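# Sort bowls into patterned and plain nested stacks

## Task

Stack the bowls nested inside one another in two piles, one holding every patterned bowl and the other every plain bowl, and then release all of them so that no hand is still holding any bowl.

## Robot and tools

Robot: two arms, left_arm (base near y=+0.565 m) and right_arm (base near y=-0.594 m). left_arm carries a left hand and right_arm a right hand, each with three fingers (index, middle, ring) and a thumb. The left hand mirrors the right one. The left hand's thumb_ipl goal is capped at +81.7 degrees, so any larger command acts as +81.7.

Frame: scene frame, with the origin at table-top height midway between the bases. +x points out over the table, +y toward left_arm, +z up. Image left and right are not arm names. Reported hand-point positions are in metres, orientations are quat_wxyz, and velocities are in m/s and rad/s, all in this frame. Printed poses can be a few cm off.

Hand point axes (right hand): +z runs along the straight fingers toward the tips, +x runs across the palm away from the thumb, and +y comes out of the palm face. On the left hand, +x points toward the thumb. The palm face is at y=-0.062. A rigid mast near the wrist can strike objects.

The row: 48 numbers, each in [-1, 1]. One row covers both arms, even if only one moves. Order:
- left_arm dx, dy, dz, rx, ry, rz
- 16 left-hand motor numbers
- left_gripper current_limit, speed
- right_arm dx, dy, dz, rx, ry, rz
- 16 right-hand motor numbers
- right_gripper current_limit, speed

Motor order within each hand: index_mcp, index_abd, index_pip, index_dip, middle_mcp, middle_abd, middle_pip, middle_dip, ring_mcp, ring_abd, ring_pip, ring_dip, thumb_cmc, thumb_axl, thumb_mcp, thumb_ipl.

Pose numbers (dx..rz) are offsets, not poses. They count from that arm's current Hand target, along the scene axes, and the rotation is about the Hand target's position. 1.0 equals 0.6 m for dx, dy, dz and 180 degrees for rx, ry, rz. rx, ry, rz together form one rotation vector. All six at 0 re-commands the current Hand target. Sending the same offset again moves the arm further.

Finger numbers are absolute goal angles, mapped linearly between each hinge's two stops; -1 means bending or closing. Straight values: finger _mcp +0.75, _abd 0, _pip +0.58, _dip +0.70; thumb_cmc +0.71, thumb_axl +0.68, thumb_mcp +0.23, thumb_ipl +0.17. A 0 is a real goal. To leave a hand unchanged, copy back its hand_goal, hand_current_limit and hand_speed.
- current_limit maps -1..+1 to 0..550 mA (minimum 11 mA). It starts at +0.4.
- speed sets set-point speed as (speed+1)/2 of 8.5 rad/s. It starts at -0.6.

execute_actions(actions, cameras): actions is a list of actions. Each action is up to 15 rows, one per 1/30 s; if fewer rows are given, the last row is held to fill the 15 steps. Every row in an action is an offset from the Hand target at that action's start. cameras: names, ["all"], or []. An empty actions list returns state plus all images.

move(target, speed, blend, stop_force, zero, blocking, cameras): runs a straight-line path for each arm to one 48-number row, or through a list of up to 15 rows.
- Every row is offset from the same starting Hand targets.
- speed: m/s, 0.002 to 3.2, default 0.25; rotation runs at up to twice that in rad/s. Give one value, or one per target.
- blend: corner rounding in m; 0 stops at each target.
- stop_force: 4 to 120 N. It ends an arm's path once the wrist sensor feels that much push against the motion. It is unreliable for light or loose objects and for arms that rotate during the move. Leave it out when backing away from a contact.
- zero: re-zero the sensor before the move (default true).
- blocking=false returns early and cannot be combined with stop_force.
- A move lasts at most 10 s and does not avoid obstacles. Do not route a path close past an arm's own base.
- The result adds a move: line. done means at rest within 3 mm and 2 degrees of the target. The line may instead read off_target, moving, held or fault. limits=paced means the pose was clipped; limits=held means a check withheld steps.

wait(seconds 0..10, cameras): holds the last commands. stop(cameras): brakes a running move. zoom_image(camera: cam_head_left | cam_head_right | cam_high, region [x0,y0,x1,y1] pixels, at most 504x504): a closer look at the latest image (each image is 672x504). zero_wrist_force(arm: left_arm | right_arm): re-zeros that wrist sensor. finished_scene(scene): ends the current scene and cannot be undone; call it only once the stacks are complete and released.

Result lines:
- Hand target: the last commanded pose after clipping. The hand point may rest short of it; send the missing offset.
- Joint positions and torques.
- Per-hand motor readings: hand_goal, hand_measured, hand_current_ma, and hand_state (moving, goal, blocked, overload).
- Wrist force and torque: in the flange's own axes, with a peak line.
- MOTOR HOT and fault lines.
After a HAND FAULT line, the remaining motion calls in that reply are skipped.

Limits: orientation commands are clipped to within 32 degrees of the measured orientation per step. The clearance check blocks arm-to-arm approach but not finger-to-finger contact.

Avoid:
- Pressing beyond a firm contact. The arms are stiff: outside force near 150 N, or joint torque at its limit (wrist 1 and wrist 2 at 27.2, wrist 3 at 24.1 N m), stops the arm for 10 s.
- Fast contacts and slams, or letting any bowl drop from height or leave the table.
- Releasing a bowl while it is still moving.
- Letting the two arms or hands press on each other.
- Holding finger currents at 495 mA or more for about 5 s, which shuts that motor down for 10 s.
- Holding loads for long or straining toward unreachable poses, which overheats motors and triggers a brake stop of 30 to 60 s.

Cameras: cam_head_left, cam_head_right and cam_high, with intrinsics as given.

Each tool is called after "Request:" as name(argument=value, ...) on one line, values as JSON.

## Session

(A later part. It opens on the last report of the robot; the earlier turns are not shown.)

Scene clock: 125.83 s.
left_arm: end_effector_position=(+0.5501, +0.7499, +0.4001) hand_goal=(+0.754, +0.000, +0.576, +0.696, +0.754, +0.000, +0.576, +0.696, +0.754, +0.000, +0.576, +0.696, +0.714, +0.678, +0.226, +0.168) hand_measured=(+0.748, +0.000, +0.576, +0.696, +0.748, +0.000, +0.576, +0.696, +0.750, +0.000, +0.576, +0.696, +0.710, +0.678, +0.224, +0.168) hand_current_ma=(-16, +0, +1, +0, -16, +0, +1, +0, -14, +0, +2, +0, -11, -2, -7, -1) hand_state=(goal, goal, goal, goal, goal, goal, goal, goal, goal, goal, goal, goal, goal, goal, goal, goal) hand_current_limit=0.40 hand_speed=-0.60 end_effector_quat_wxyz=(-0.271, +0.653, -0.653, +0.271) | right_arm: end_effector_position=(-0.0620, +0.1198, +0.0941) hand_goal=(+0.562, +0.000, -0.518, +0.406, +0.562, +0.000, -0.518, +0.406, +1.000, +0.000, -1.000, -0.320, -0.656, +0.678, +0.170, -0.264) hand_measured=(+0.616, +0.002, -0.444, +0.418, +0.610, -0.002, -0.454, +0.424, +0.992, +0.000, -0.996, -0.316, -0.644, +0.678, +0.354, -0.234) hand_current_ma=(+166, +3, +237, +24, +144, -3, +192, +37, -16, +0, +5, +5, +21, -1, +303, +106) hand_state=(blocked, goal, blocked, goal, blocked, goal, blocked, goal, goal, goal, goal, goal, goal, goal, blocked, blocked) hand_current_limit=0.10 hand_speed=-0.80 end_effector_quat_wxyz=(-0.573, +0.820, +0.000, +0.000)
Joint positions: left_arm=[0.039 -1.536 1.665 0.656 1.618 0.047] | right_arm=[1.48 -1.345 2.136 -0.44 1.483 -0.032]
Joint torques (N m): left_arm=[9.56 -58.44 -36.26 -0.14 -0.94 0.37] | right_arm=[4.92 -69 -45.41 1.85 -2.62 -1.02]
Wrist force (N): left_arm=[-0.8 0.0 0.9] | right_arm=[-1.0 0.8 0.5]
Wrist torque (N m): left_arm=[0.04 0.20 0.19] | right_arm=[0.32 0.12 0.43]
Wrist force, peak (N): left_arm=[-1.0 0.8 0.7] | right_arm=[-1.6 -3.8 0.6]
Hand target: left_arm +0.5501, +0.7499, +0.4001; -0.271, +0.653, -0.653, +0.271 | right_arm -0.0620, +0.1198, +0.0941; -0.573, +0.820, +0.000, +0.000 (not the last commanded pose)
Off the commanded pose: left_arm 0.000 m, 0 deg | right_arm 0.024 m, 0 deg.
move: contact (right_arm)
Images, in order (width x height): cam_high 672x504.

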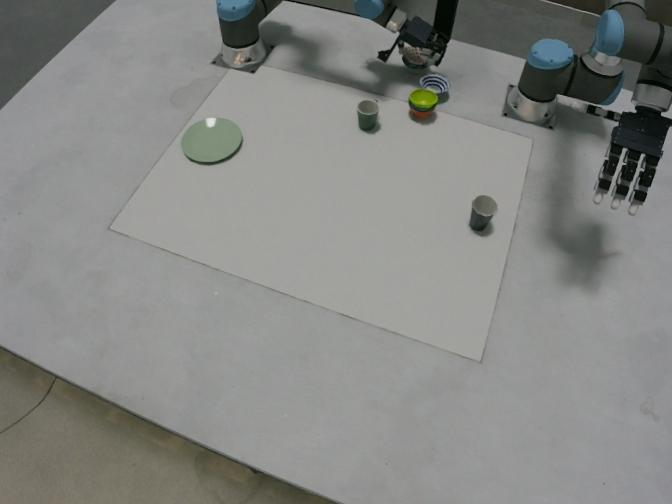

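Request:
move(target=[[0,0,0,0,0,0,0.754,0,0.576,0.696,0.754,0,0.576,0.696,0.754,0,0.576,0.696,0.714,0.678,0.226,0.168,0.4,-0.6,0,0,0.001,0,0,0,0.622,0,-0.35,0.406,0.622,0,-0.36,0.406,1.0,0,-1.0,-0.32,-0.657,0.678,0.395,-0.265,0.4,-0.9],[0,0,0,0,0,0,0.754,0,0.576,0.696,0.754,0,0.576,0.696,0.754,0,0.576,0.696,0.714,0.678,0.226,0.168,0.4,-0.6,0,0,0.04,0,0,0,0.622,0,-0.35,0.406,0.622,0,-0.36,0.406,1.0,0,-1.0,-0.32,-0.657,0.678,0.395,-0.265,0.4,-0.9]], speed=0.1, cameras=["cam_high"])

Request:
zoom_image(camera="cam_high", region=[370, 10, 470, 85])

Scene clock: 128.07 s.
left_arm: end_effector_position=(+0.5501, +0.7499, +0.4001) hand_goal=(+0.754, +0.000, +0.576, +0.696, +0.754, +0.000, +0.576, +0.696, +0.754, +0.000, +0.576, +0.696, +0.714, +0.678, +0.226, +0.168) hand_measured=(+0.748, +0.000, +0.576, +0.696, +0.748, +0.000, +0.576, +0.696, +0.750, +0.000, +0.576, +0.696, +0.710, +0.678, +0.224, +0.168) hand_current_ma=(-16, +0, +1, +0, -16, +0, +1, +0, -14, +0, +2, +0, -11, -2, -7, -1) hand_state=(goal, goal, goal, goal, goal, goal, goal, goal, goal, goal, goal, goal, goal, goal, goal, goal) hand_current_limit=0.40 hand_speed=-0.60 end_effector_quat_wxyz=(-0.271, +0.653, -0.653, +0.271) | right_arm: end_effector_position=(-0.0620, +0.1198, +0.1179) hand_goal=(+0.622, +0.000, -0.350, +0.406, +0.622, +0.000, -0.360, +0.406, +1.000, +0.000, -1.000, -0.320, -0.656, +0.678, +0.396, -0.264) hand_measured=(+0.616, +0.002, -0.352, +0.408, +0.616, -0.002, -0.362, +0.410, +0.992, +0.000, -0.996, -0.316, -0.654, +0.678, +0.396, -0.262) hand_current_ma=(-8, +3, -2, +2, -8, -3, -3, +5, -16, +0, +5, +5, +3, -1, +0, +3) hand_state=(goal, goal, goal, goal, goal, goal, goal, goal, goal, goal, goal, goal, goal, goal, goal, goal) hand_current_limit=0.40 hand_speed=-0.90 end_effector_quat_wxyz=(-0.573, +0.820, +0.000, +0.000)
Joint positions: left_arm=[0.039 -1.536 1.665 0.656 1.618 0.047] | right_arm=[1.48 -1.376 2.12 -0.392 1.483 -0.032]
Joint torques (N m): left_arm=[11.2 -58.88 -36.61 -0.36 -1.11 0.65] | right_arm=[2.01 -66.62 -46.1 1.9 -1.47 1.22]
Wrist force (N): left_arm=[-0.5 0.6 0.7] | right_arm=[-0.7 -0.3 0.3]
Wrist torque (N m): left_arm=[0.13 0.16 0.20] | right_arm=[0.33 0.09 0.46]
Wrist force, peak (N): left_arm=[-0.5 0.9 1.1] | right_arm=[-1.0 -2.0 -0.2]
Hand target: left_arm +0.5501, +0.7499, +0.4001; -0.271, +0.653, -0.653, +0.271 | right_arm -0.0620, +0.1198, +0.1181; -0.573, +0.820, +0.000, +0.000
Off the commanded pose: left_arm 0.000 m, 0 deg | right_arm 0.000 m, 0 deg.
move: done
Images, in order (width x height): cam_high 672x504.

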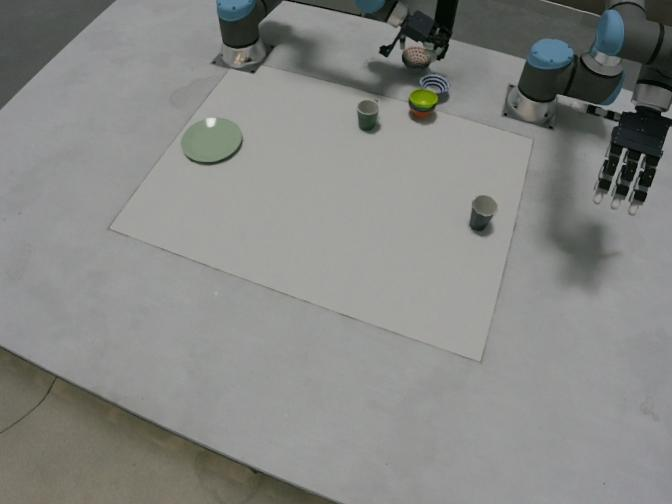

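Scaled by 5.040.

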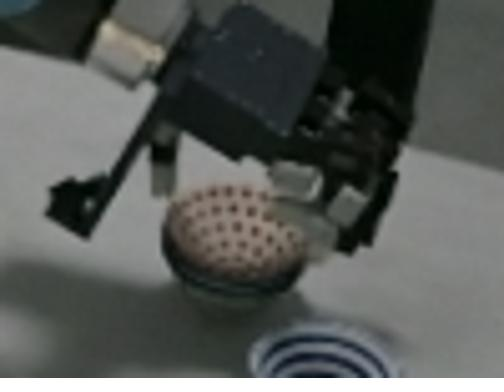

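Request:
move(target=[[0,0,0,0,0,0,0.754,0,0.576,0.696,0.754,0,0.576,0.696,0.754,0,0.576,0.696,0.714,0.678,0.226,0.168,0.4,-0.6,0,0,0.0865,0,0,0,0.685,0,0.066,0.261,0.685,0,0.066,0.261,1.0,0,-1.0,-0.32,-0.657,0.678,0.506,-0.373,0.4,-0.6],[0,0,0,0,0,0,0.754,0,0.576,0.696,0.754,0,0.576,0.696,0.754,0,0.576,0.696,0.714,0.678,0.226,0.168,0.4,-0.6,0.1583,0.1337,0.0865,0,0,0,0.685,0,0.066,0.261,0.685,0,0.066,0.261,1.0,0,-1.0,-0.32,-0.657,0.678,0.506,-0.373,0.4,-0.6],[0,0,0,0,0,0,0.754,0,0.576,0.696,0.754,0,0.576,0.696,0.754,0,0.576,0.696,0.714,0.678,0.226,0.168,0.4,-0.6,0.1583,0.1337,-0.0218,0,0,0,0.685,0,0.066,0.261,0.685,0,0.066,0.261,1.0,0,-1.0,-0.32,-0.657,0.678,0.506,-0.373,0.4,-0.6]], speed=0.25, blend=0.02, cameras=["all"])

Request:
zoom_image(camera="cam_high", region=[370, 10, 480, 120])

Scene clock: 130.30 s.
left_arm: end_effector_position=(+0.5501, +0.7499, +0.4001) hand_goal=(+0.754, +0.000, +0.576, +0.696, +0.754, +0.000, +0.576, +0.696, +0.754, +0.000, +0.576, +0.696, +0.714, +0.678, +0.226, +0.168) hand_measured=(+0.748, +0.000, +0.576, +0.696, +0.748, +0.000, +0.576, +0.696, +0.750, +0.000, +0.576, +0.696, +0.710, +0.678, +0.224, +0.168) hand_current_ma=(-16, +0, +1, +0, -16, +0, +1, +0, -14, +0, +2, +0, -11, -2, -7, -1) hand_state=(goal, goal, goal, goal, goal, goal, goal, goal, goal, goal, goal, goal, goal, goal, goal, goal) hand_current_limit=0.40 hand_speed=-0.60 end_effector_quat_wxyz=(-0.271, +0.653, -0.653, +0.271) | right_arm: end_effector_position=(+0.0330, +0.2000, +0.1052) hand_goal=(+0.686, +0.000, +0.066, +0.262, +0.686, +0.000, +0.066, +0.262, +1.000, +0.000, -1.000, -0.320, -0.656, +0.678, +0.506, -0.372) hand_measured=(+0.668, +0.002, +0.060, +0.264, +0.668, -0.002, +0.062, +0.266, +0.992, +0.000, -0.996, -0.316, -0.654, +0.678, +0.500, -0.370) hand_current_ma=(-40, +2, -7, +3, -40, -3, -5, +4, -16, +0, +5, +5, +2, -1, -11, +3) hand_state=(goal, goal, goal, goal, goal, goal, goal, goal, goal, goal, goal, goal, goal, goal, goal, goal) hand_current_limit=0.40 hand_speed=-0.60 end_effector_quat_wxyz=(-0.573, +0.820, +0.000, +0.000)
Joint positions: left_arm=[0.039 -1.536 1.665 0.656 1.618 0.047] | right_arm=[1.329 -1.265 1.999 -0.374 1.341 -0.085]
Joint torques (N m): left_arm=[11.96 -59.75 -35.88 -0.4 -0.91 0.47] | right_arm=[-6.1 -51.61 -22.36 -3.6 -3.52 -0.98]
Wrist force (N): left_arm=[-0.4 0.3 0.3] | right_arm=[-1.1 -0.8 0.9]
Wrist torque (N m): left_arm=[0.14 0.14 0.20] | right_arm=[0.21 0.21 0.45]
Wrist force, peak (N): left_arm=[-1.0 0.3 0.9] | right_arm=[0.3 -2.6 1.8]
Hand target: left_arm +0.5501, +0.7499, +0.4001; -0.271, +0.653, -0.653, +0.271 | right_arm +0.0330, +0.2001, +0.1050; -0.573, +0.820, +0.000, +0.000
Off the commanded pose: left_arm 0.000 m, 0 deg | right_arm 0.000 m, 0 deg.
move: done

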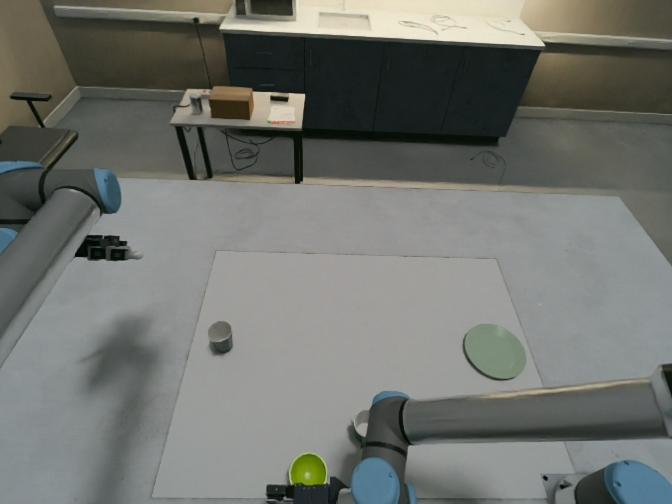

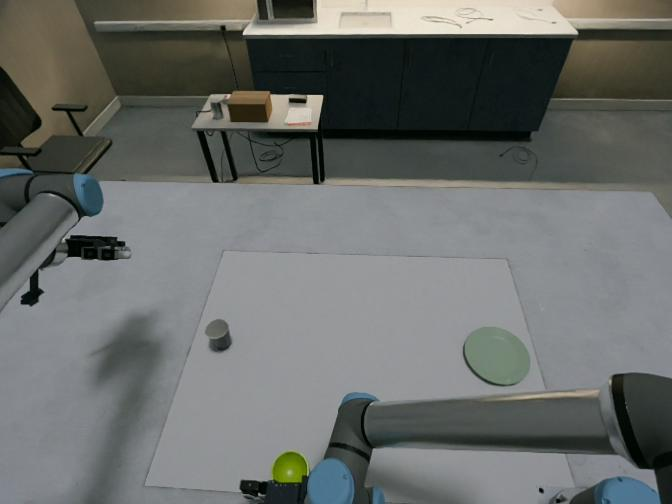

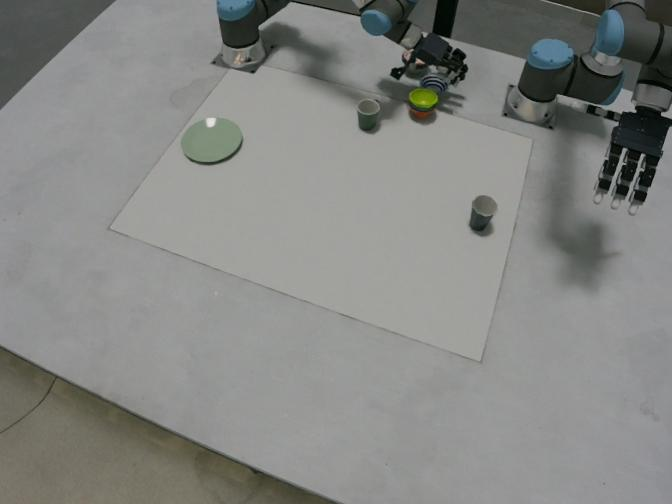

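Scaled by 4.582.

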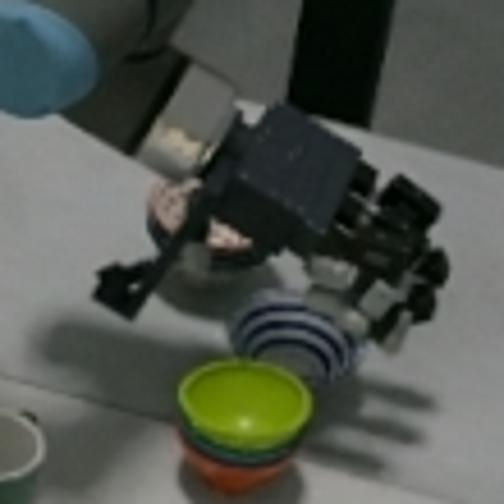

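Request:
move(target=[0,0,0,0,0,0,0.754,0,0.576,0.696,0.754,0,0.576,0.696,0.754,0,0.576,0.696,0.714,0.678,0.226,0.168,0.4,-0.6,-0.002,-0.001,-0.0808,0,0,0,0.685,0,0.066,0.261,0.685,0,0.066,0.261,1.0,0,-1.0,-0.32,-0.657,0.678,0.506,-0.373,0.4,-0.6], speed=0.1, stop_force=6, cameras=["cam_high"])

Request:
zoom_image(camera="cam_high", region=[380, 30, 480, 130])

Scene clock: 132.37 s.
left_arm: end_effector_position=(+0.5501, +0.7499, +0.4001) hand_goal=(+0.754, +0.000, +0.576, +0.696, +0.754, +0.000, +0.576, +0.696, +0.754, +0.000, +0.576, +0.696, +0.714, +0.678, +0.226, +0.168) hand_measured=(+0.748, +0.000, +0.576, +0.696, +0.748, +0.000, +0.576, +0.696, +0.750, +0.000, +0.576, +0.696, +0.710, +0.678, +0.224, +0.168) hand_current_ma=(-16, +0, +1, +0, -16, +0, +1, +0, -14, +0, +2, +0, -11, -2, -7, -1) hand_state=(goal, goal, goal, goal, goal, goal, goal, goal, goal, goal, goal, goal, goal, goal, goal, goal) hand_current_limit=0.40 hand_speed=-0.60 end_effector_quat_wxyz=(-0.271, +0.653, -0.653, +0.271) | right_arm: end_effector_position=(+0.0318, +0.1995, +0.0565) hand_goal=(+0.686, +0.000, +0.066, +0.262, +0.686, +0.000, +0.066, +0.262, +1.000, +0.000, -1.000, -0.320, -0.656, +0.678, +0.506, -0.372) hand_measured=(+0.668, +0.002, +0.060, +0.264, +0.668, -0.002, +0.062, +0.266, +0.992, +0.000, -0.996, -0.316, -0.654, +0.678, +0.500, -0.370) hand_current_ma=(-40, +2, -7, +3, -40, -3, -5, +4, -16, +0, +5, +5, +2, -1, -11, +3) hand_state=(goal, goal, goal, goal, goal, goal, goal, goal, goal, goal, goal, goal, goal, goal, goal, goal) hand_current_limit=0.40 hand_speed=-0.60 end_effector_quat_wxyz=(-0.573, +0.820, +0.000, +0.000)
Joint positions: left_arm=[0.039 -1.536 1.665 0.656 1.618 0.047] | right_arm=[1.331 -1.204 2.027 -0.463 1.343 -0.085]
Joint torques (N m): left_arm=[9.78 -60.35 -35.72 -0.49 -1.2 0.61] | right_arm=[13 -51.11 -19.2 -3.3 1.1 1.69]
Wrist force (N): left_arm=[-0.5 0.5 0.6] | right_arm=[-0.8 -0.4 0.7]
Wrist torque (N m): left_arm=[0.13 0.15 0.20] | right_arm=[0.23 0.14 0.49]
Wrist force, peak (N): left_arm=[-0.5 0.1 1.2] | right_arm=[-1.3 -0.2 1.0]
Hand target: left_arm +0.5501, +0.7499, +0.4001; -0.271, +0.653, -0.653, +0.271 | right_arm +0.0318, +0.1995, +0.0565; -0.573, +0.820, +0.000, +0.000
Off the commanded pose: left_arm 0.000 m, 0 deg | right_arm 0.000 m, 0 deg.
move: done
Images, in order (width x height): cam_high 672x504.

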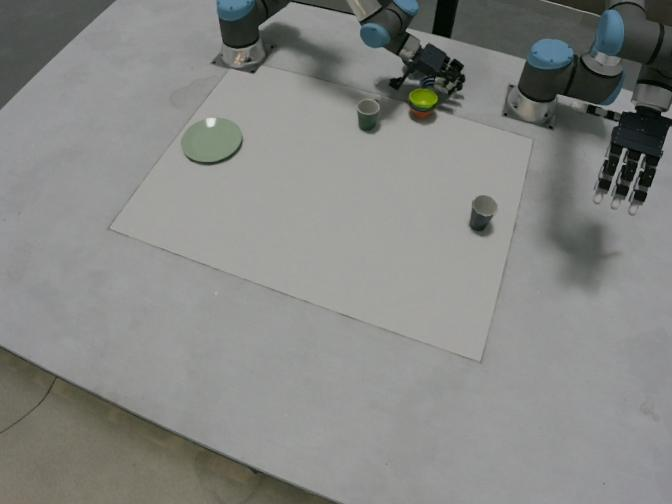

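Scaled by 5.040.

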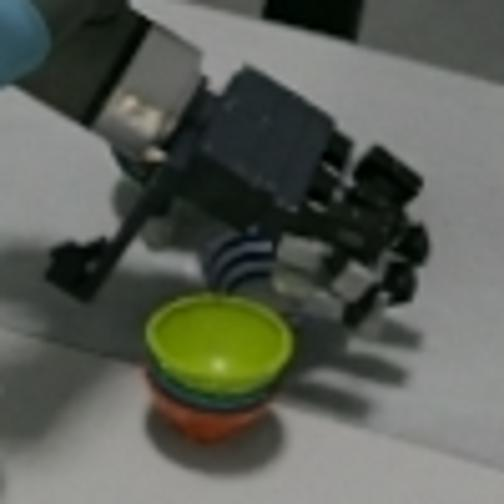

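Request:
execute_actions(actions=[[[0,0,0,0,0,0,0.754,0,0.576,0.696,0.754,0,0.576,0.696,0.754,0,0.576,0.696,0.714,0.678,0.226,0.168,0.4,-0.6,0,0,0,0,0,0,0.562,0,-0.518,0.406,0.562,0,-0.518,0.406,1.0,0,-1.0,-0.32,-0.657,0.678,0.169,-0.265,0.0,-0.8]],[[0,0,0,0,0,0,0.754,0,0.576,0.696,0.754,0,0.576,0.696,0.754,0,0.576,0.696,0.714,0.678,0.226,0.168,0.4,-0.6,0,0,0,0,0,0,0.562,0,-0.518,0.406,0.562,0,-0.518,0.406,1.0,0,-1.0,-0.32,-0.657,0.678,0.169,-0.265,0.1,-0.8]]], cameras=["cam_high"])

Request:
zoom_image(camera="cam_high", region=[380, 30, 480, 130])

Scene clock: 133.73 s.
left_arm: end_effector_position=(+0.5501, +0.7499, +0.4001) hand_goal=(+0.754, +0.000, +0.576, +0.696, +0.754, +0.000, +0.576, +0.696, +0.754, +0.000, +0.576, +0.696, +0.714, +0.678, +0.226, +0.168) hand_measured=(+0.748, +0.000, +0.576, +0.696, +0.748, +0.000, +0.576, +0.696, +0.750, +0.000, +0.576, +0.696, +0.710, +0.678, +0.224, +0.168) hand_current_ma=(-16, +0, +1, +0, -16, +0, +1, +0, -14, +0, +2, +0, -11, -2, -7, -1) hand_state=(goal, goal, goal, goal, goal, goal, goal, goal, goal, goal, goal, goal, goal, goal, goal, goal) hand_current_limit=0.40 hand_speed=-0.60 end_effector_quat_wxyz=(-0.271, +0.653, -0.653, +0.271) | right_arm: end_effector_position=(+0.0318, +0.1995, +0.0565) hand_goal=(+0.562, +0.000, -0.518, +0.406, +0.562, +0.000, -0.518, +0.406, +1.000, +0.000, -1.000, -0.320, -0.656, +0.678, +0.170, -0.264) hand_measured=(+0.592, +0.008, -0.452, +0.410, +0.610, -0.008, -0.434, +0.424, +0.992, +0.000, -0.996, -0.316, -0.636, +0.678, +0.316, -0.234) hand_current_ma=(+78, +9, +203, +6, +146, -12, +271, +40, -16, +0, +5, +5, +42, +0, +303, +109) hand_state=(blocked, goal, blocked, goal, blocked, goal, blocked, goal, goal, goal, goal, goal, goal, goal, blocked, blocked) hand_current_limit=0.10 hand_speed=-0.80 end_effector_quat_wxyz=(-0.573, +0.820, +0.000, +0.000)
Joint positions: left_arm=[0.039 -1.536 1.665 0.656 1.618 0.047] | right_arm=[1.331 -1.204 2.027 -0.463 1.343 -0.085]
Joint torques (N m): left_arm=[10.36 -60.84 -36.73 -0.27 -1.29 0.58] | right_arm=[9.48 -55.23 -22.1 -0.82 1.23 1.52]
Wrist force (N): left_arm=[-0.6 0.2 0.5] | right_arm=[-0.9 1.5 1.3]
Wrist torque (N m): left_arm=[0.10 0.18 0.19] | right_arm=[0.31 0.15 0.49]
Wrist force, peak (N): left_arm=[-0.5 0.7 0.8] | right_arm=[-1.2 1.4 1.5]
Hand target: left_arm +0.5501, +0.7499, +0.4001; -0.271, +0.653, -0.653, +0.271 | right_arm +0.0318, +0.1995, +0.0565; -0.573, +0.820, +0.000, +0.000
Off the commanded pose: left_arm 0.000 m, 0 deg | right_arm 0.000 m, 0 deg.
Step readings (end_effector_position of left_arm | right_arm):
0: (+0.5501, +0.7499, +0.4001) | (+0.0318, +0.1995, +0.0565)
1: (+0.5501, +0.7499, +0.4001) | (+0.0318, +0.1995, +0.0565)
2: (+0.5501, +0.7499, +0.4001) | (+0.0318, +0.1995, +0.0565)
4: (+0.5501, +0.7499, +0.4001) | (+0.0318, +0.1995, +0.0565)
8: (+0.5501, +0.7499, +0.4001) | (+0.0318, +0.1995, +0.0565)
15: (+0.5501, +0.7499, +0.4001) | (+0.0318, +0.1995, +0.0565)
16: (+0.5501, +0.7499, +0.4001) | (+0.0318, +0.1995, +0.0565)
17: (+0.5501, +0.7499, +0.4001) | (+0.0318, +0.1995, +0.0565)
19: (+0.5501, +0.7499, +0.4001) | (+0.0318, +0.1995, +0.0565)
23: (+0.5501, +0.7499, +0.4001) | (+0.0318, +0.1995, +0.0565)
30: (+0.5501, +0.7499, +0.4001) | (+0.0318, +0.1995, +0.0565)
Images, in order (width x height): cam_high 672x504.

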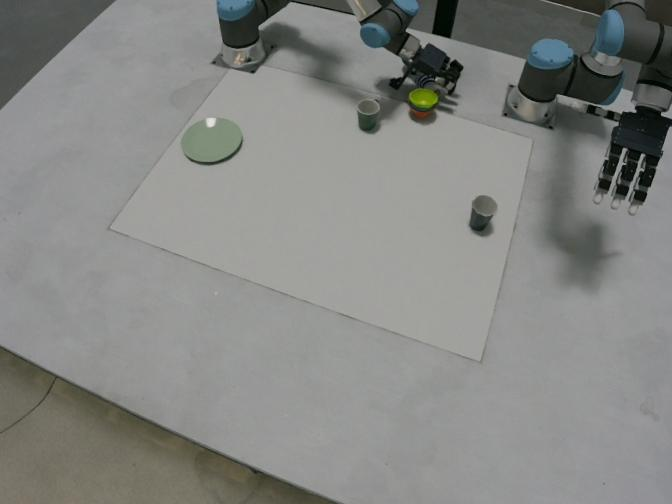

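Scaled by 5.040.

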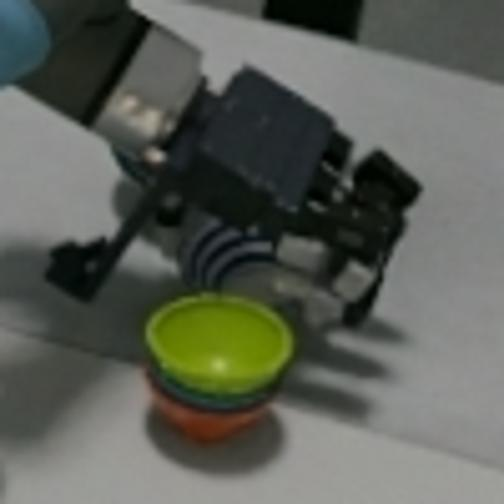

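Request:
move(target=[[0,0,0,0,0,0,0.754,0,0.576,0.696,0.754,0,0.576,0.696,0.754,0,0.576,0.696,0.714,0.678,0.226,0.168,0.4,-0.6,0,0,0.22,0,0,0,0.562,0,-0.518,0.406,0.562,0,-0.518,0.406,1.0,0,-1.0,-0.32,-0.657,0.678,0.169,-0.265,0.1,-0.8],[0,0,0,0,0,0,0.754,0,0.576,0.696,0.754,0,0.576,0.696,0.754,0,0.576,0.696,0.714,0.678,0.226,0.168,0.4,-0.6,-0.1597,-0.1358,0.22,0,0,0,0.562,0,-0.518,0.406,0.562,0,-0.518,0.406,1.0,0,-1.0,-0.32,-0.657,0.678,0.169,-0.265,0.1,-0.8],[0,0,0,0,0,0,0.754,0,0.576,0.696,0.754,0,0.576,0.696,0.754,0,0.576,0.696,0.714,0.678,0.226,0.168,0.4,-0.6,-0.1597,-0.1358,0.1392,0,0,0,0.562,0,-0.518,0.406,0.562,0,-0.518,0.406,1.0,0,-1.0,-0.32,-0.657,0.678,0.169,-0.265,0.1,-0.8]], speed=0.25, blend=0.02, cameras=["cam_high"])

Request:
zoom_image(camera="cam_high", region=[370, 10, 470, 85])

Scene clock: 136.07 s.
left_arm: end_effector_position=(+0.5501, +0.7499, +0.4001) hand_goal=(+0.754, +0.000, +0.576, +0.696, +0.754, +0.000, +0.576, +0.696, +0.754, +0.000, +0.576, +0.696, +0.714, +0.678, +0.226, +0.168) hand_measured=(+0.748, +0.000, +0.576, +0.696, +0.748, +0.000, +0.576, +0.696, +0.750, +0.000, +0.576, +0.696, +0.710, +0.678, +0.224, +0.168) hand_current_ma=(-16, +0, +1, +0, -16, +0, +1, +0, -14, +0, +2, +0, -11, -2, -7, -1) hand_state=(goal, goal, goal, goal, goal, goal, goal, goal, goal, goal, goal, goal, goal, goal, goal, goal) hand_current_limit=0.40 hand_speed=-0.60 end_effector_quat_wxyz=(-0.271, +0.653, -0.653, +0.271) | right_arm: end_effector_position=(-0.0640, +0.1180, +0.1402) hand_goal=(+0.562, +0.000, -0.518, +0.406, +0.562, +0.000, -0.518, +0.406, +1.000, +0.000, -1.000, -0.320, -0.656, +0.678, +0.170, -0.264) hand_measured=(+0.594, +0.008, -0.456, +0.410, +0.612, -0.008, -0.440, +0.426, +0.992, +0.000, -0.996, -0.316, -0.634, +0.678, +0.316, -0.234) hand_current_ma=(+86, +10, +181, +7, +155, -12, +252, +41, -16, +0, +5, +5, +47, +0, +303, +109) hand_state=(blocked, goal, blocked, goal, blocked, goal, blocked, goal, goal, goal, goal, goal, blocked, goal, blocked, blocked) hand_current_limit=0.10 hand_speed=-0.80 end_effector_quat_wxyz=(-0.573, +0.820, +0.000, +0.000)
Joint positions: left_arm=[0.039 -1.536 1.665 0.656 1.618 0.047] | right_arm=[1.484 -1.406 2.106 -0.347 1.486 -0.031]
Joint torques (N m): left_arm=[9.94 -58.34 -36.29 -0.22 -0.99 0.94] | right_arm=[9.87 -39.55 -25.16 -3.81 2.49 2.69]
Wrist force (N): left_arm=[-0.6 0.5 1.0] | right_arm=[-0.8 1.4 0.8]
Wrist torque (N m): left_arm=[0.10 0.18 0.19] | right_arm=[0.36 0.13 0.35]
Wrist force, peak (N): left_arm=[-0.5 0.8 1.1] | right_arm=[-2.1 3.1 -1.7]
Hand target: left_arm +0.5501, +0.7499, +0.4001; -0.271, +0.653, -0.653, +0.271 | right_arm -0.0640, +0.1180, +0.1400; -0.573, +0.820, +0.000, +0.000
Off the commanded pose: left_arm 0.000 m, 0 deg | right_arm 0.000 m, 0 deg.
move: done
Images, in order (width x height): cam_high 672x504.

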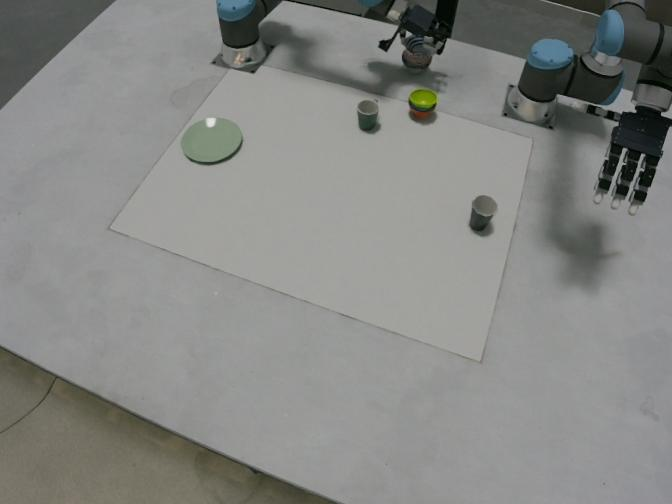

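Scaled by 5.040.

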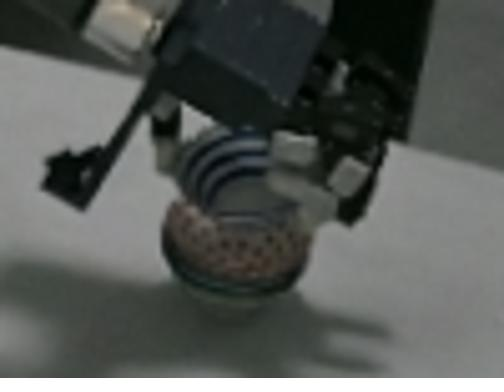

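Request:
zoom_image(camera="cam_high", region=[392, 22, 442, 72])

Scaled by 10.080.

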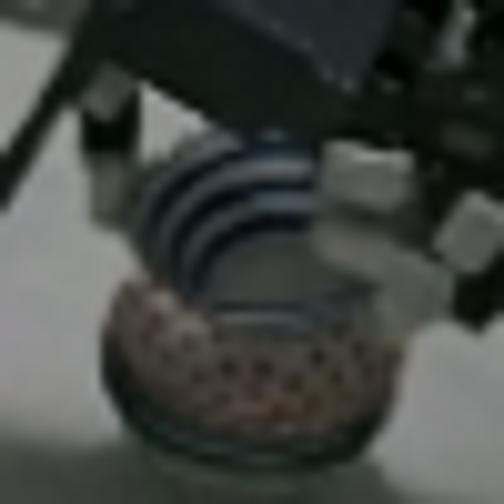

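Request:
move(target=[[0,0,0,0,0,0,0.754,0,0.576,0.696,0.754,0,0.576,0.696,0.754,0,0.576,0.696,0.714,0.678,0.226,0.168,0.4,-0.6,0.0067,-0.0067,-0.02,0,0,0,0.562,0,-0.518,0.406,0.562,0,-0.518,0.406,1.0,0,-1.0,-0.32,-0.657,0.678,0.169,-0.265,0.1,-0.8]], speed=0.08, cameras=["cam_high"])

Request:
zoom_image(camera="cam_high", region=[392, 22, 442, 72])

Scene clock: 138.57 s.
left_arm: end_effector_position=(+0.5501, +0.7499, +0.4001) hand_goal=(+0.754, +0.000, +0.576, +0.696, +0.754, +0.000, +0.576, +0.696, +0.754, +0.000, +0.576, +0.696, +0.714, +0.678, +0.226, +0.168) hand_measured=(+0.748, +0.000, +0.576, +0.696, +0.748, +0.000, +0.576, +0.696, +0.750, +0.000, +0.576, +0.696, +0.710, +0.678, +0.224, +0.168) hand_current_ma=(-16, +0, +1, +0, -16, +0, +1, +0, -14, +0, +2, +0, -11, -2, -7, -1) hand_state=(goal, goal, goal, goal, goal, goal, goal, goal, goal, goal, goal, goal, goal, goal, goal, goal) hand_current_limit=0.40 hand_speed=-0.60 end_effector_quat_wxyz=(-0.271, +0.653, -0.653, +0.271) | right_arm: end_effector_position=(-0.0601, +0.1140, +0.1282) hand_goal=(+0.562, +0.000, -0.518, +0.406, +0.562, +0.000, -0.518, +0.406, +1.000, +0.000, -1.000, -0.320, -0.656, +0.678, +0.170, -0.264) hand_measured=(+0.594, +0.008, -0.456, +0.410, +0.612, -0.008, -0.440, +0.426, +0.992, +0.000, -0.996, -0.316, -0.634, +0.678, +0.316, -0.234) hand_current_ma=(+86, +10, +181, +7, +155, -12, +252, +41, -16, +0, +5, +5, +47, +0, +303, +109) hand_state=(blocked, goal, blocked, goal, blocked, goal, blocked, goal, goal, goal, goal, goal, blocked, goal, blocked, blocked) hand_current_limit=0.10 hand_speed=-0.80 end_effector_quat_wxyz=(-0.573, +0.820, +0.000, +0.000)
Joint positions: left_arm=[0.039 -1.536 1.665 0.656 1.618 0.047] | right_arm=[1.475 -1.399 2.124 -0.373 1.478 -0.034]
Joint torques (N m): left_arm=[11.75 -58.44 -36.13 -0.11 -1.15 0.71] | right_arm=[-5.8 -39.7 -23.16 -3.61 -1.88 -0.44]
Wrist force (N): left_arm=[-0.6 0.4 1.0] | right_arm=[-1.2 1.5 1.0]
Wrist torque (N m): left_arm=[0.08 0.18 0.20] | right_arm=[0.37 0.15 0.31]
Wrist force, peak (N): left_arm=[-0.8 0.8 0.8] | right_arm=[-1.2 1.6 1.1]
Hand target: left_arm +0.5501, +0.7499, +0.4001; -0.271, +0.653, -0.653, +0.271 | right_arm -0.0600, +0.1140, +0.1280; -0.573, +0.820, +0.000, +0.000
Off the commanded pose: left_arm 0.000 m, 0 deg | right_arm 0.000 m, 0 deg.
move: done
Images, in order (width x height): cam_high 672x504.

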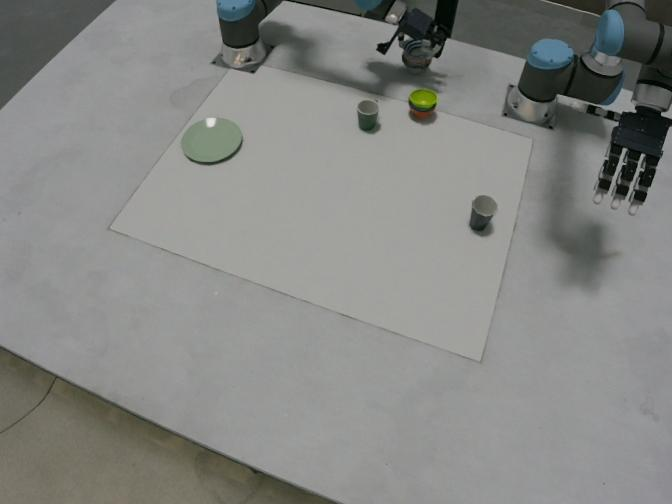

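Scaled by 10.080.

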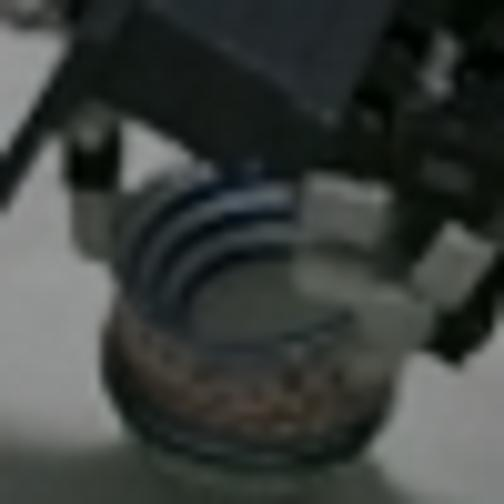

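Request:
move(target=[0,0,0,0,0,0,0.754,0,0.576,0.696,0.754,0,0.576,0.696,0.754,0,0.576,0.696,0.714,0.678,0.226,0.168,0.4,-0.6,0,0,-0.055,0,0,0,0.562,0,-0.518,0.406,0.562,0,-0.518,0.406,1.0,0,-1.0,-0.32,-0.657,0.678,0.169,-0.265,0.1,-0.8], speed=0.05, stop_force=4, cameras=["cam_high"])

Request:
zoom_image(camera="cam_high", region=[392, 22, 442, 72])

Scene clock: 140.50 s.
left_arm: end_effector_position=(+0.5501, +0.7499, +0.4001) hand_goal=(+0.754, +0.000, +0.576, +0.696, +0.754, +0.000, +0.576, +0.696, +0.754, +0.000, +0.576, +0.696, +0.714, +0.678, +0.226, +0.168) hand_measured=(+0.748, +0.000, +0.576, +0.696, +0.748, +0.000, +0.576, +0.696, +0.750, +0.000, +0.576, +0.696, +0.710, +0.678, +0.224, +0.168) hand_current_ma=(-16, +0, +1, +0, -16, +0, +1, +0, -14, +0, +2, +0, -11, -2, -7, -1) hand_state=(goal, goal, goal, goal, goal, goal, goal, goal, goal, goal, goal, goal, goal, goal, goal, goal) hand_current_limit=0.40 hand_speed=-0.60 end_effector_quat_wxyz=(-0.271, +0.653, -0.653, +0.271) | right_arm: end_effector_position=(-0.0600, +0.1139, +0.1057) hand_goal=(+0.562, +0.000, -0.518, +0.406, +0.562, +0.000, -0.518, +0.406, +1.000, +0.000, -1.000, -0.320, -0.656, +0.678, +0.170, -0.264) hand_measured=(+0.598, +0.008, -0.468, +0.410, +0.628, -0.010, -0.464, +0.424, +0.992, +0.000, -0.996, -0.316, -0.636, +0.678, +0.322, -0.234) hand_current_ma=(+96, +12, +143, +5, +220, -15, +152, +39, -16, +0, +5, +5, +42, +0, +302, +110) hand_state=(blocked, goal, blocked, goal, blocked, goal, blocked, goal, goal, goal, goal, goal, goal, goal, blocked, blocked) hand_current_limit=0.10 hand_speed=-0.80 end_effector_quat_wxyz=(-0.573, +0.820, +0.000, +0.000)
Joint positions: left_arm=[0.039 -1.536 1.665 0.656 1.618 0.047] | right_arm=[1.475 -1.369 2.141 -0.419 1.478 -0.034]
Joint torques (N m): left_arm=[11.05 -57.51 -37.14 -0.33 -1.1 0.59] | right_arm=[7.03 -67.18 -46.64 1.73 -1.55 -0.54]
Wrist force (N): left_arm=[-0.6 0.5 0.2] | right_arm=[-1.5 1.1 0.7]
Wrist torque (N m): left_arm=[0.16 0.16 0.19] | right_arm=[0.33 0.16 0.33]
Wrist force, peak (N): left_arm=[-0.9 0.4 0.5] | right_arm=[0.0 -7.5 -1.3]
Hand target: left_arm +0.5501, +0.7499, +0.4001; -0.271, +0.653, -0.653, +0.271 | right_arm -0.0600, +0.1139, +0.1057; -0.573, +0.820, +0.000, +0.000 (not the last commanded pose)
Off the commanded pose: left_arm 0.000 m, 0 deg | right_arm 0.011 m, 0 deg.
move: contact (right_arm)
Images, in order (width x height): cam_high 672x504.

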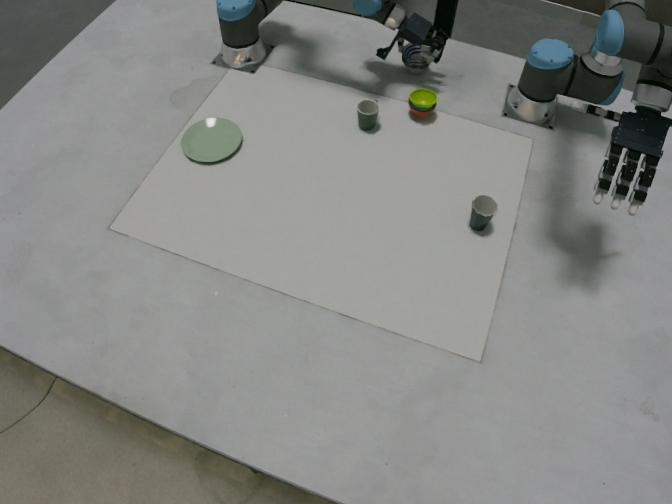

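Scaled by 10.080.

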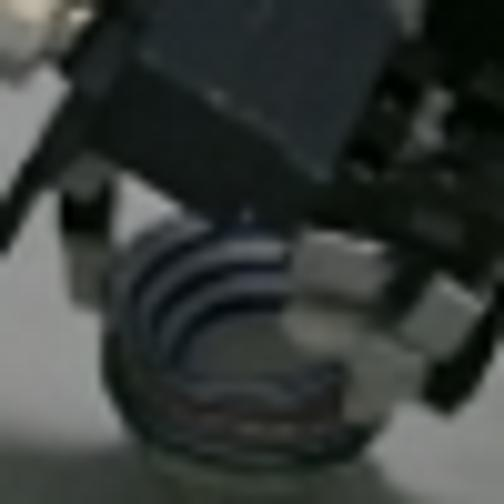

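Request:
move(target=[[0,0,0,0,0,0,0.754,0,0.576,0.696,0.754,0,0.576,0.696,0.754,0,0.576,0.696,0.714,0.678,0.226,0.168,0.4,-0.6,0,0,0.001,0,0,0,0.622,0,-0.37,0.406,0.635,0,-0.37,0.406,1.0,0,-1.0,-0.32,-0.657,0.678,0.375,-0.265,0.4,-0.9],[0,0,0,0,0,0,0.754,0,0.576,0.696,0.754,0,0.576,0.696,0.754,0,0.576,0.696,0.714,0.678,0.226,0.168,0.4,-0.6,0,0,0.05,0,0,0,0.622,0,-0.37,0.406,0.635,0,-0.37,0.406,1.0,0,-1.0,-0.32,-0.657,0.678,0.375,-0.265,0.4,-0.9]], speed=0.1, cameras=["cam_high"])

Request:
zoom_image(camera="cam_high", region=[370, 10, 470, 85])

Scene clock: 142.43 s.
left_arm: end_effector_position=(+0.5501, +0.7499, +0.4001) hand_goal=(+0.754, +0.000, +0.576, +0.696, +0.754, +0.000, +0.576, +0.696, +0.754, +0.000, +0.576, +0.696, +0.714, +0.678, +0.226, +0.168) hand_measured=(+0.748, +0.000, +0.576, +0.696, +0.748, +0.000, +0.576, +0.696, +0.750, +0.000, +0.576, +0.696, +0.710, +0.678, +0.224, +0.168) hand_current_ma=(-16, +0, +1, +0, -16, +0, +1, +0, -14, +0, +2, +0, -11, -2, -7, -1) hand_state=(goal, goal, goal, goal, goal, goal, goal, goal, goal, goal, goal, goal, goal, goal, goal, goal) hand_current_limit=0.40 hand_speed=-0.60 end_effector_quat_wxyz=(-0.271, +0.653, -0.653, +0.271) | right_arm: end_effector_position=(-0.0600, +0.1139, +0.1355) hand_goal=(+0.622, +0.000, -0.370, +0.406, +0.636, +0.000, -0.370, +0.406, +1.000, +0.000, -1.000, -0.320, -0.656, +0.678, +0.376, -0.264) hand_measured=(+0.618, +0.002, -0.366, +0.408, +0.630, -0.004, -0.372, +0.410, +0.992, +0.000, -0.996, -0.316, -0.652, +0.678, +0.376, -0.262) hand_current_ma=(-7, +1, +4, +3, -9, -3, -3, +5, -16, +0, +5, +5, +6, +0, -1, +3) hand_state=(goal, goal, goal, goal, goal, goal, goal, goal, goal, goal, goal, goal, goal, goal, goal, goal) hand_current_limit=0.40 hand_speed=-0.90 end_effector_quat_wxyz=(-0.573, +0.820, +0.000, +0.000)
Joint positions: left_arm=[0.039 -1.536 1.665 0.656 1.618 0.047] | right_arm=[1.475 -1.408 2.119 -0.358 1.478 -0.034]
Joint torques (N m): left_arm=[11.62 -59.31 -36.25 -0.14 -1.01 0.66] | right_arm=[2.41 -65.65 -47.66 2.11 0.46 1.14]
Wrist force (N): left_arm=[-0.4 0.4 0.4] | right_arm=[-0.9 -0.2 0.6]
Wrist torque (N m): left_arm=[0.13 0.15 0.20] | right_arm=[0.32 0.13 0.33]
Wrist force, peak (N): left_arm=[-1.0 0.9 0.6] | right_arm=[-0.9 -0.9 2.2]
Hand target: left_arm +0.5501, +0.7499, +0.4001; -0.271, +0.653, -0.653, +0.271 | right_arm -0.0600, +0.1139, +0.1357; -0.573, +0.820, +0.000, +0.000
Off the commanded pose: left_arm 0.000 m, 0 deg | right_arm 0.000 m, 0 deg.
move: done
Images, in order (width x height): cam_high 672x504.

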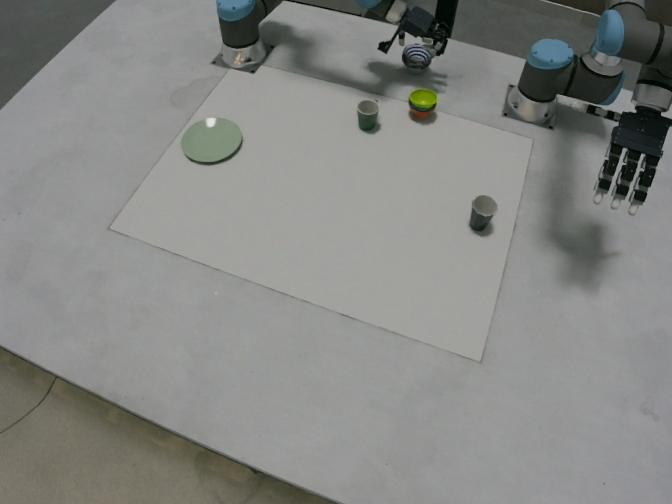

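Scaled by 5.040.

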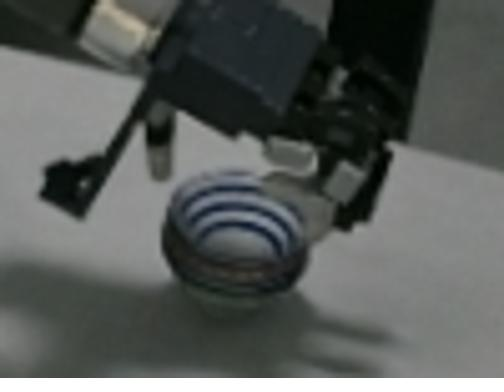

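Request:
move(target=[0,0,0,0,0,0,0.754,0,0.576,0.696,0.754,0,0.576,0.696,0.754,0,0.576,0.696,0.714,0.678,0.226,0.168,0.4,-0.6,0,0,0.22,0,0,0,0.685,0,0.066,0.261,0.685,0,0.066,0.261,1.0,0,-1.0,-0.32,-0.657,0.678,0.506,-0.373,0.4,-0.6], speed=0.2, cameras=["all"])

Request:
zoom_image(camera="cam_high", region=[370, 20, 460, 130])

Scene clock: 143.93 s.
left_arm: end_effector_position=(+0.5501, +0.7499, +0.4001) hand_goal=(+0.754, +0.000, +0.576, +0.696, +0.754, +0.000, +0.576, +0.696, +0.754, +0.000, +0.576, +0.696, +0.714, +0.678, +0.226, +0.168) hand_measured=(+0.748, +0.000, +0.576, +0.696, +0.748, +0.000, +0.576, +0.696, +0.750, +0.000, +0.576, +0.696, +0.710, +0.678, +0.224, +0.168) hand_current_ma=(-16, +0, +1, +0, -16, +0, +1, +0, -14, +0, +2, +0, -11, -2, -7, -1) hand_state=(goal, goal, goal, goal, goal, goal, goal, goal, goal, goal, goal, goal, goal, goal, goal, goal) hand_current_limit=0.40 hand_speed=-0.60 end_effector_quat_wxyz=(-0.271, +0.653, -0.653, +0.271) | right_arm: end_effector_position=(-0.0600, +0.1139, +0.2675) hand_goal=(+0.686, +0.000, +0.066, +0.262, +0.686, +0.000, +0.066, +0.262, +1.000, +0.000, -1.000, -0.320, -0.656, +0.678, +0.506, -0.372) hand_measured=(+0.666, +0.002, +0.060, +0.264, +0.666, -0.004, +0.062, +0.266, +0.992, +0.000, -0.996, -0.316, -0.652, +0.678, +0.500, -0.370) hand_current_ma=(-47, +1, -9, +3, -47, -3, -7, +4, -16, +0, +5, +5, +6, +0, -13, +4) hand_state=(blocked, goal, goal, goal, blocked, goal, goal, goal, goal, goal, goal, goal, goal, goal, goal, goal) hand_current_limit=0.40 hand_speed=-0.60 end_effector_quat_wxyz=(-0.573, +0.820, +0.000, +0.000)
Joint positions: left_arm=[0.039 -1.536 1.665 0.656 1.618 0.047] | right_arm=[1.475 -1.542 1.992 -0.098 1.478 -0.034]
Joint torques (N m): left_arm=[11.42 -58.76 -36.65 -0.08 -0.8 0.19] | right_arm=[-6.04 -59.06 -54.41 1.98 -1.8 -0.37]
Wrist force (N): left_arm=[-0.6 0.6 0.3] | right_arm=[-0.8 -0.8 0.0]
Wrist torque (N m): left_arm=[0.18 0.17 0.18] | right_arm=[0.29 0.11 0.31]
Wrist force, peak (N): left_arm=[-0.8 0.8 0.5] | right_arm=[-0.8 -1.5 -0.4]
Hand target: left_arm +0.5501, +0.7499, +0.4001; -0.271, +0.653, -0.653, +0.271 | right_arm -0.0600, +0.1139, +0.2677; -0.573, +0.820, +0.000, +0.000
Off the commanded pose: left_arm 0.000 m, 0 deg | right_arm 0.000 m, 0 deg.
move: done

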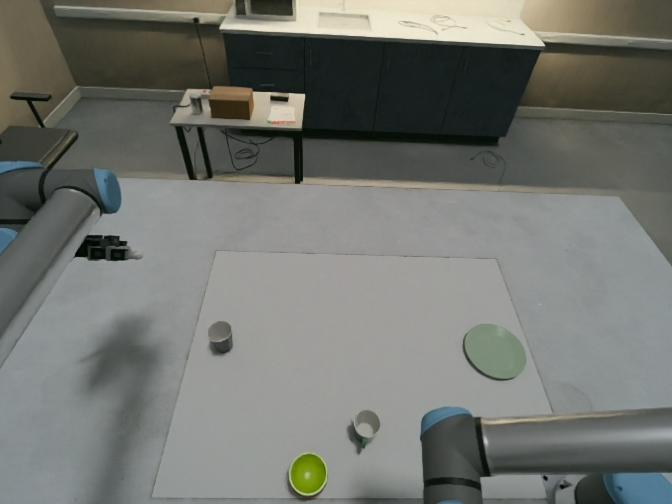

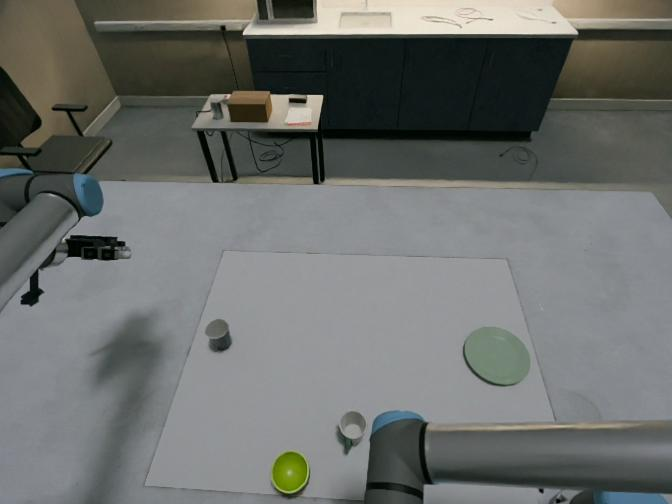

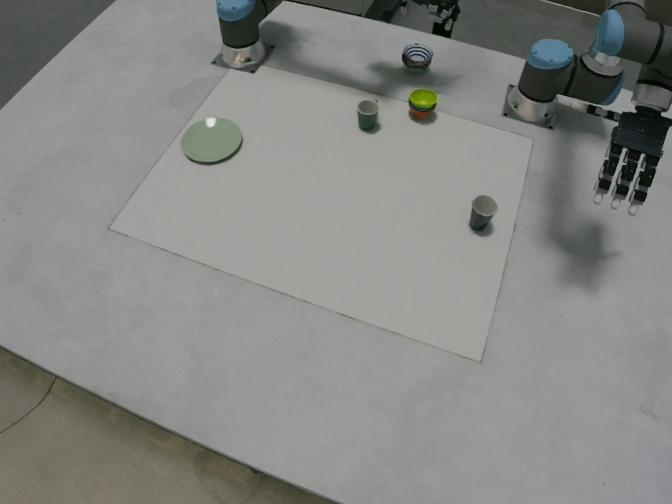

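Scaled by 4.582.

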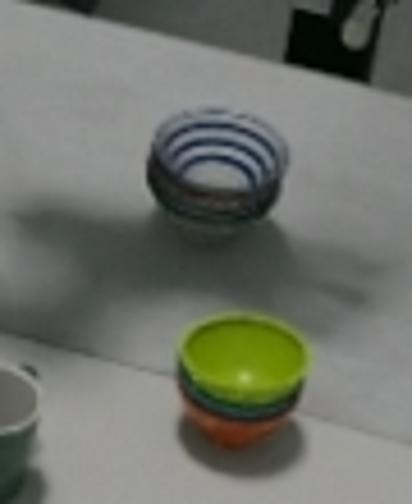

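Request:
finished_scene(scene=1)

The scene is finished: the task was done.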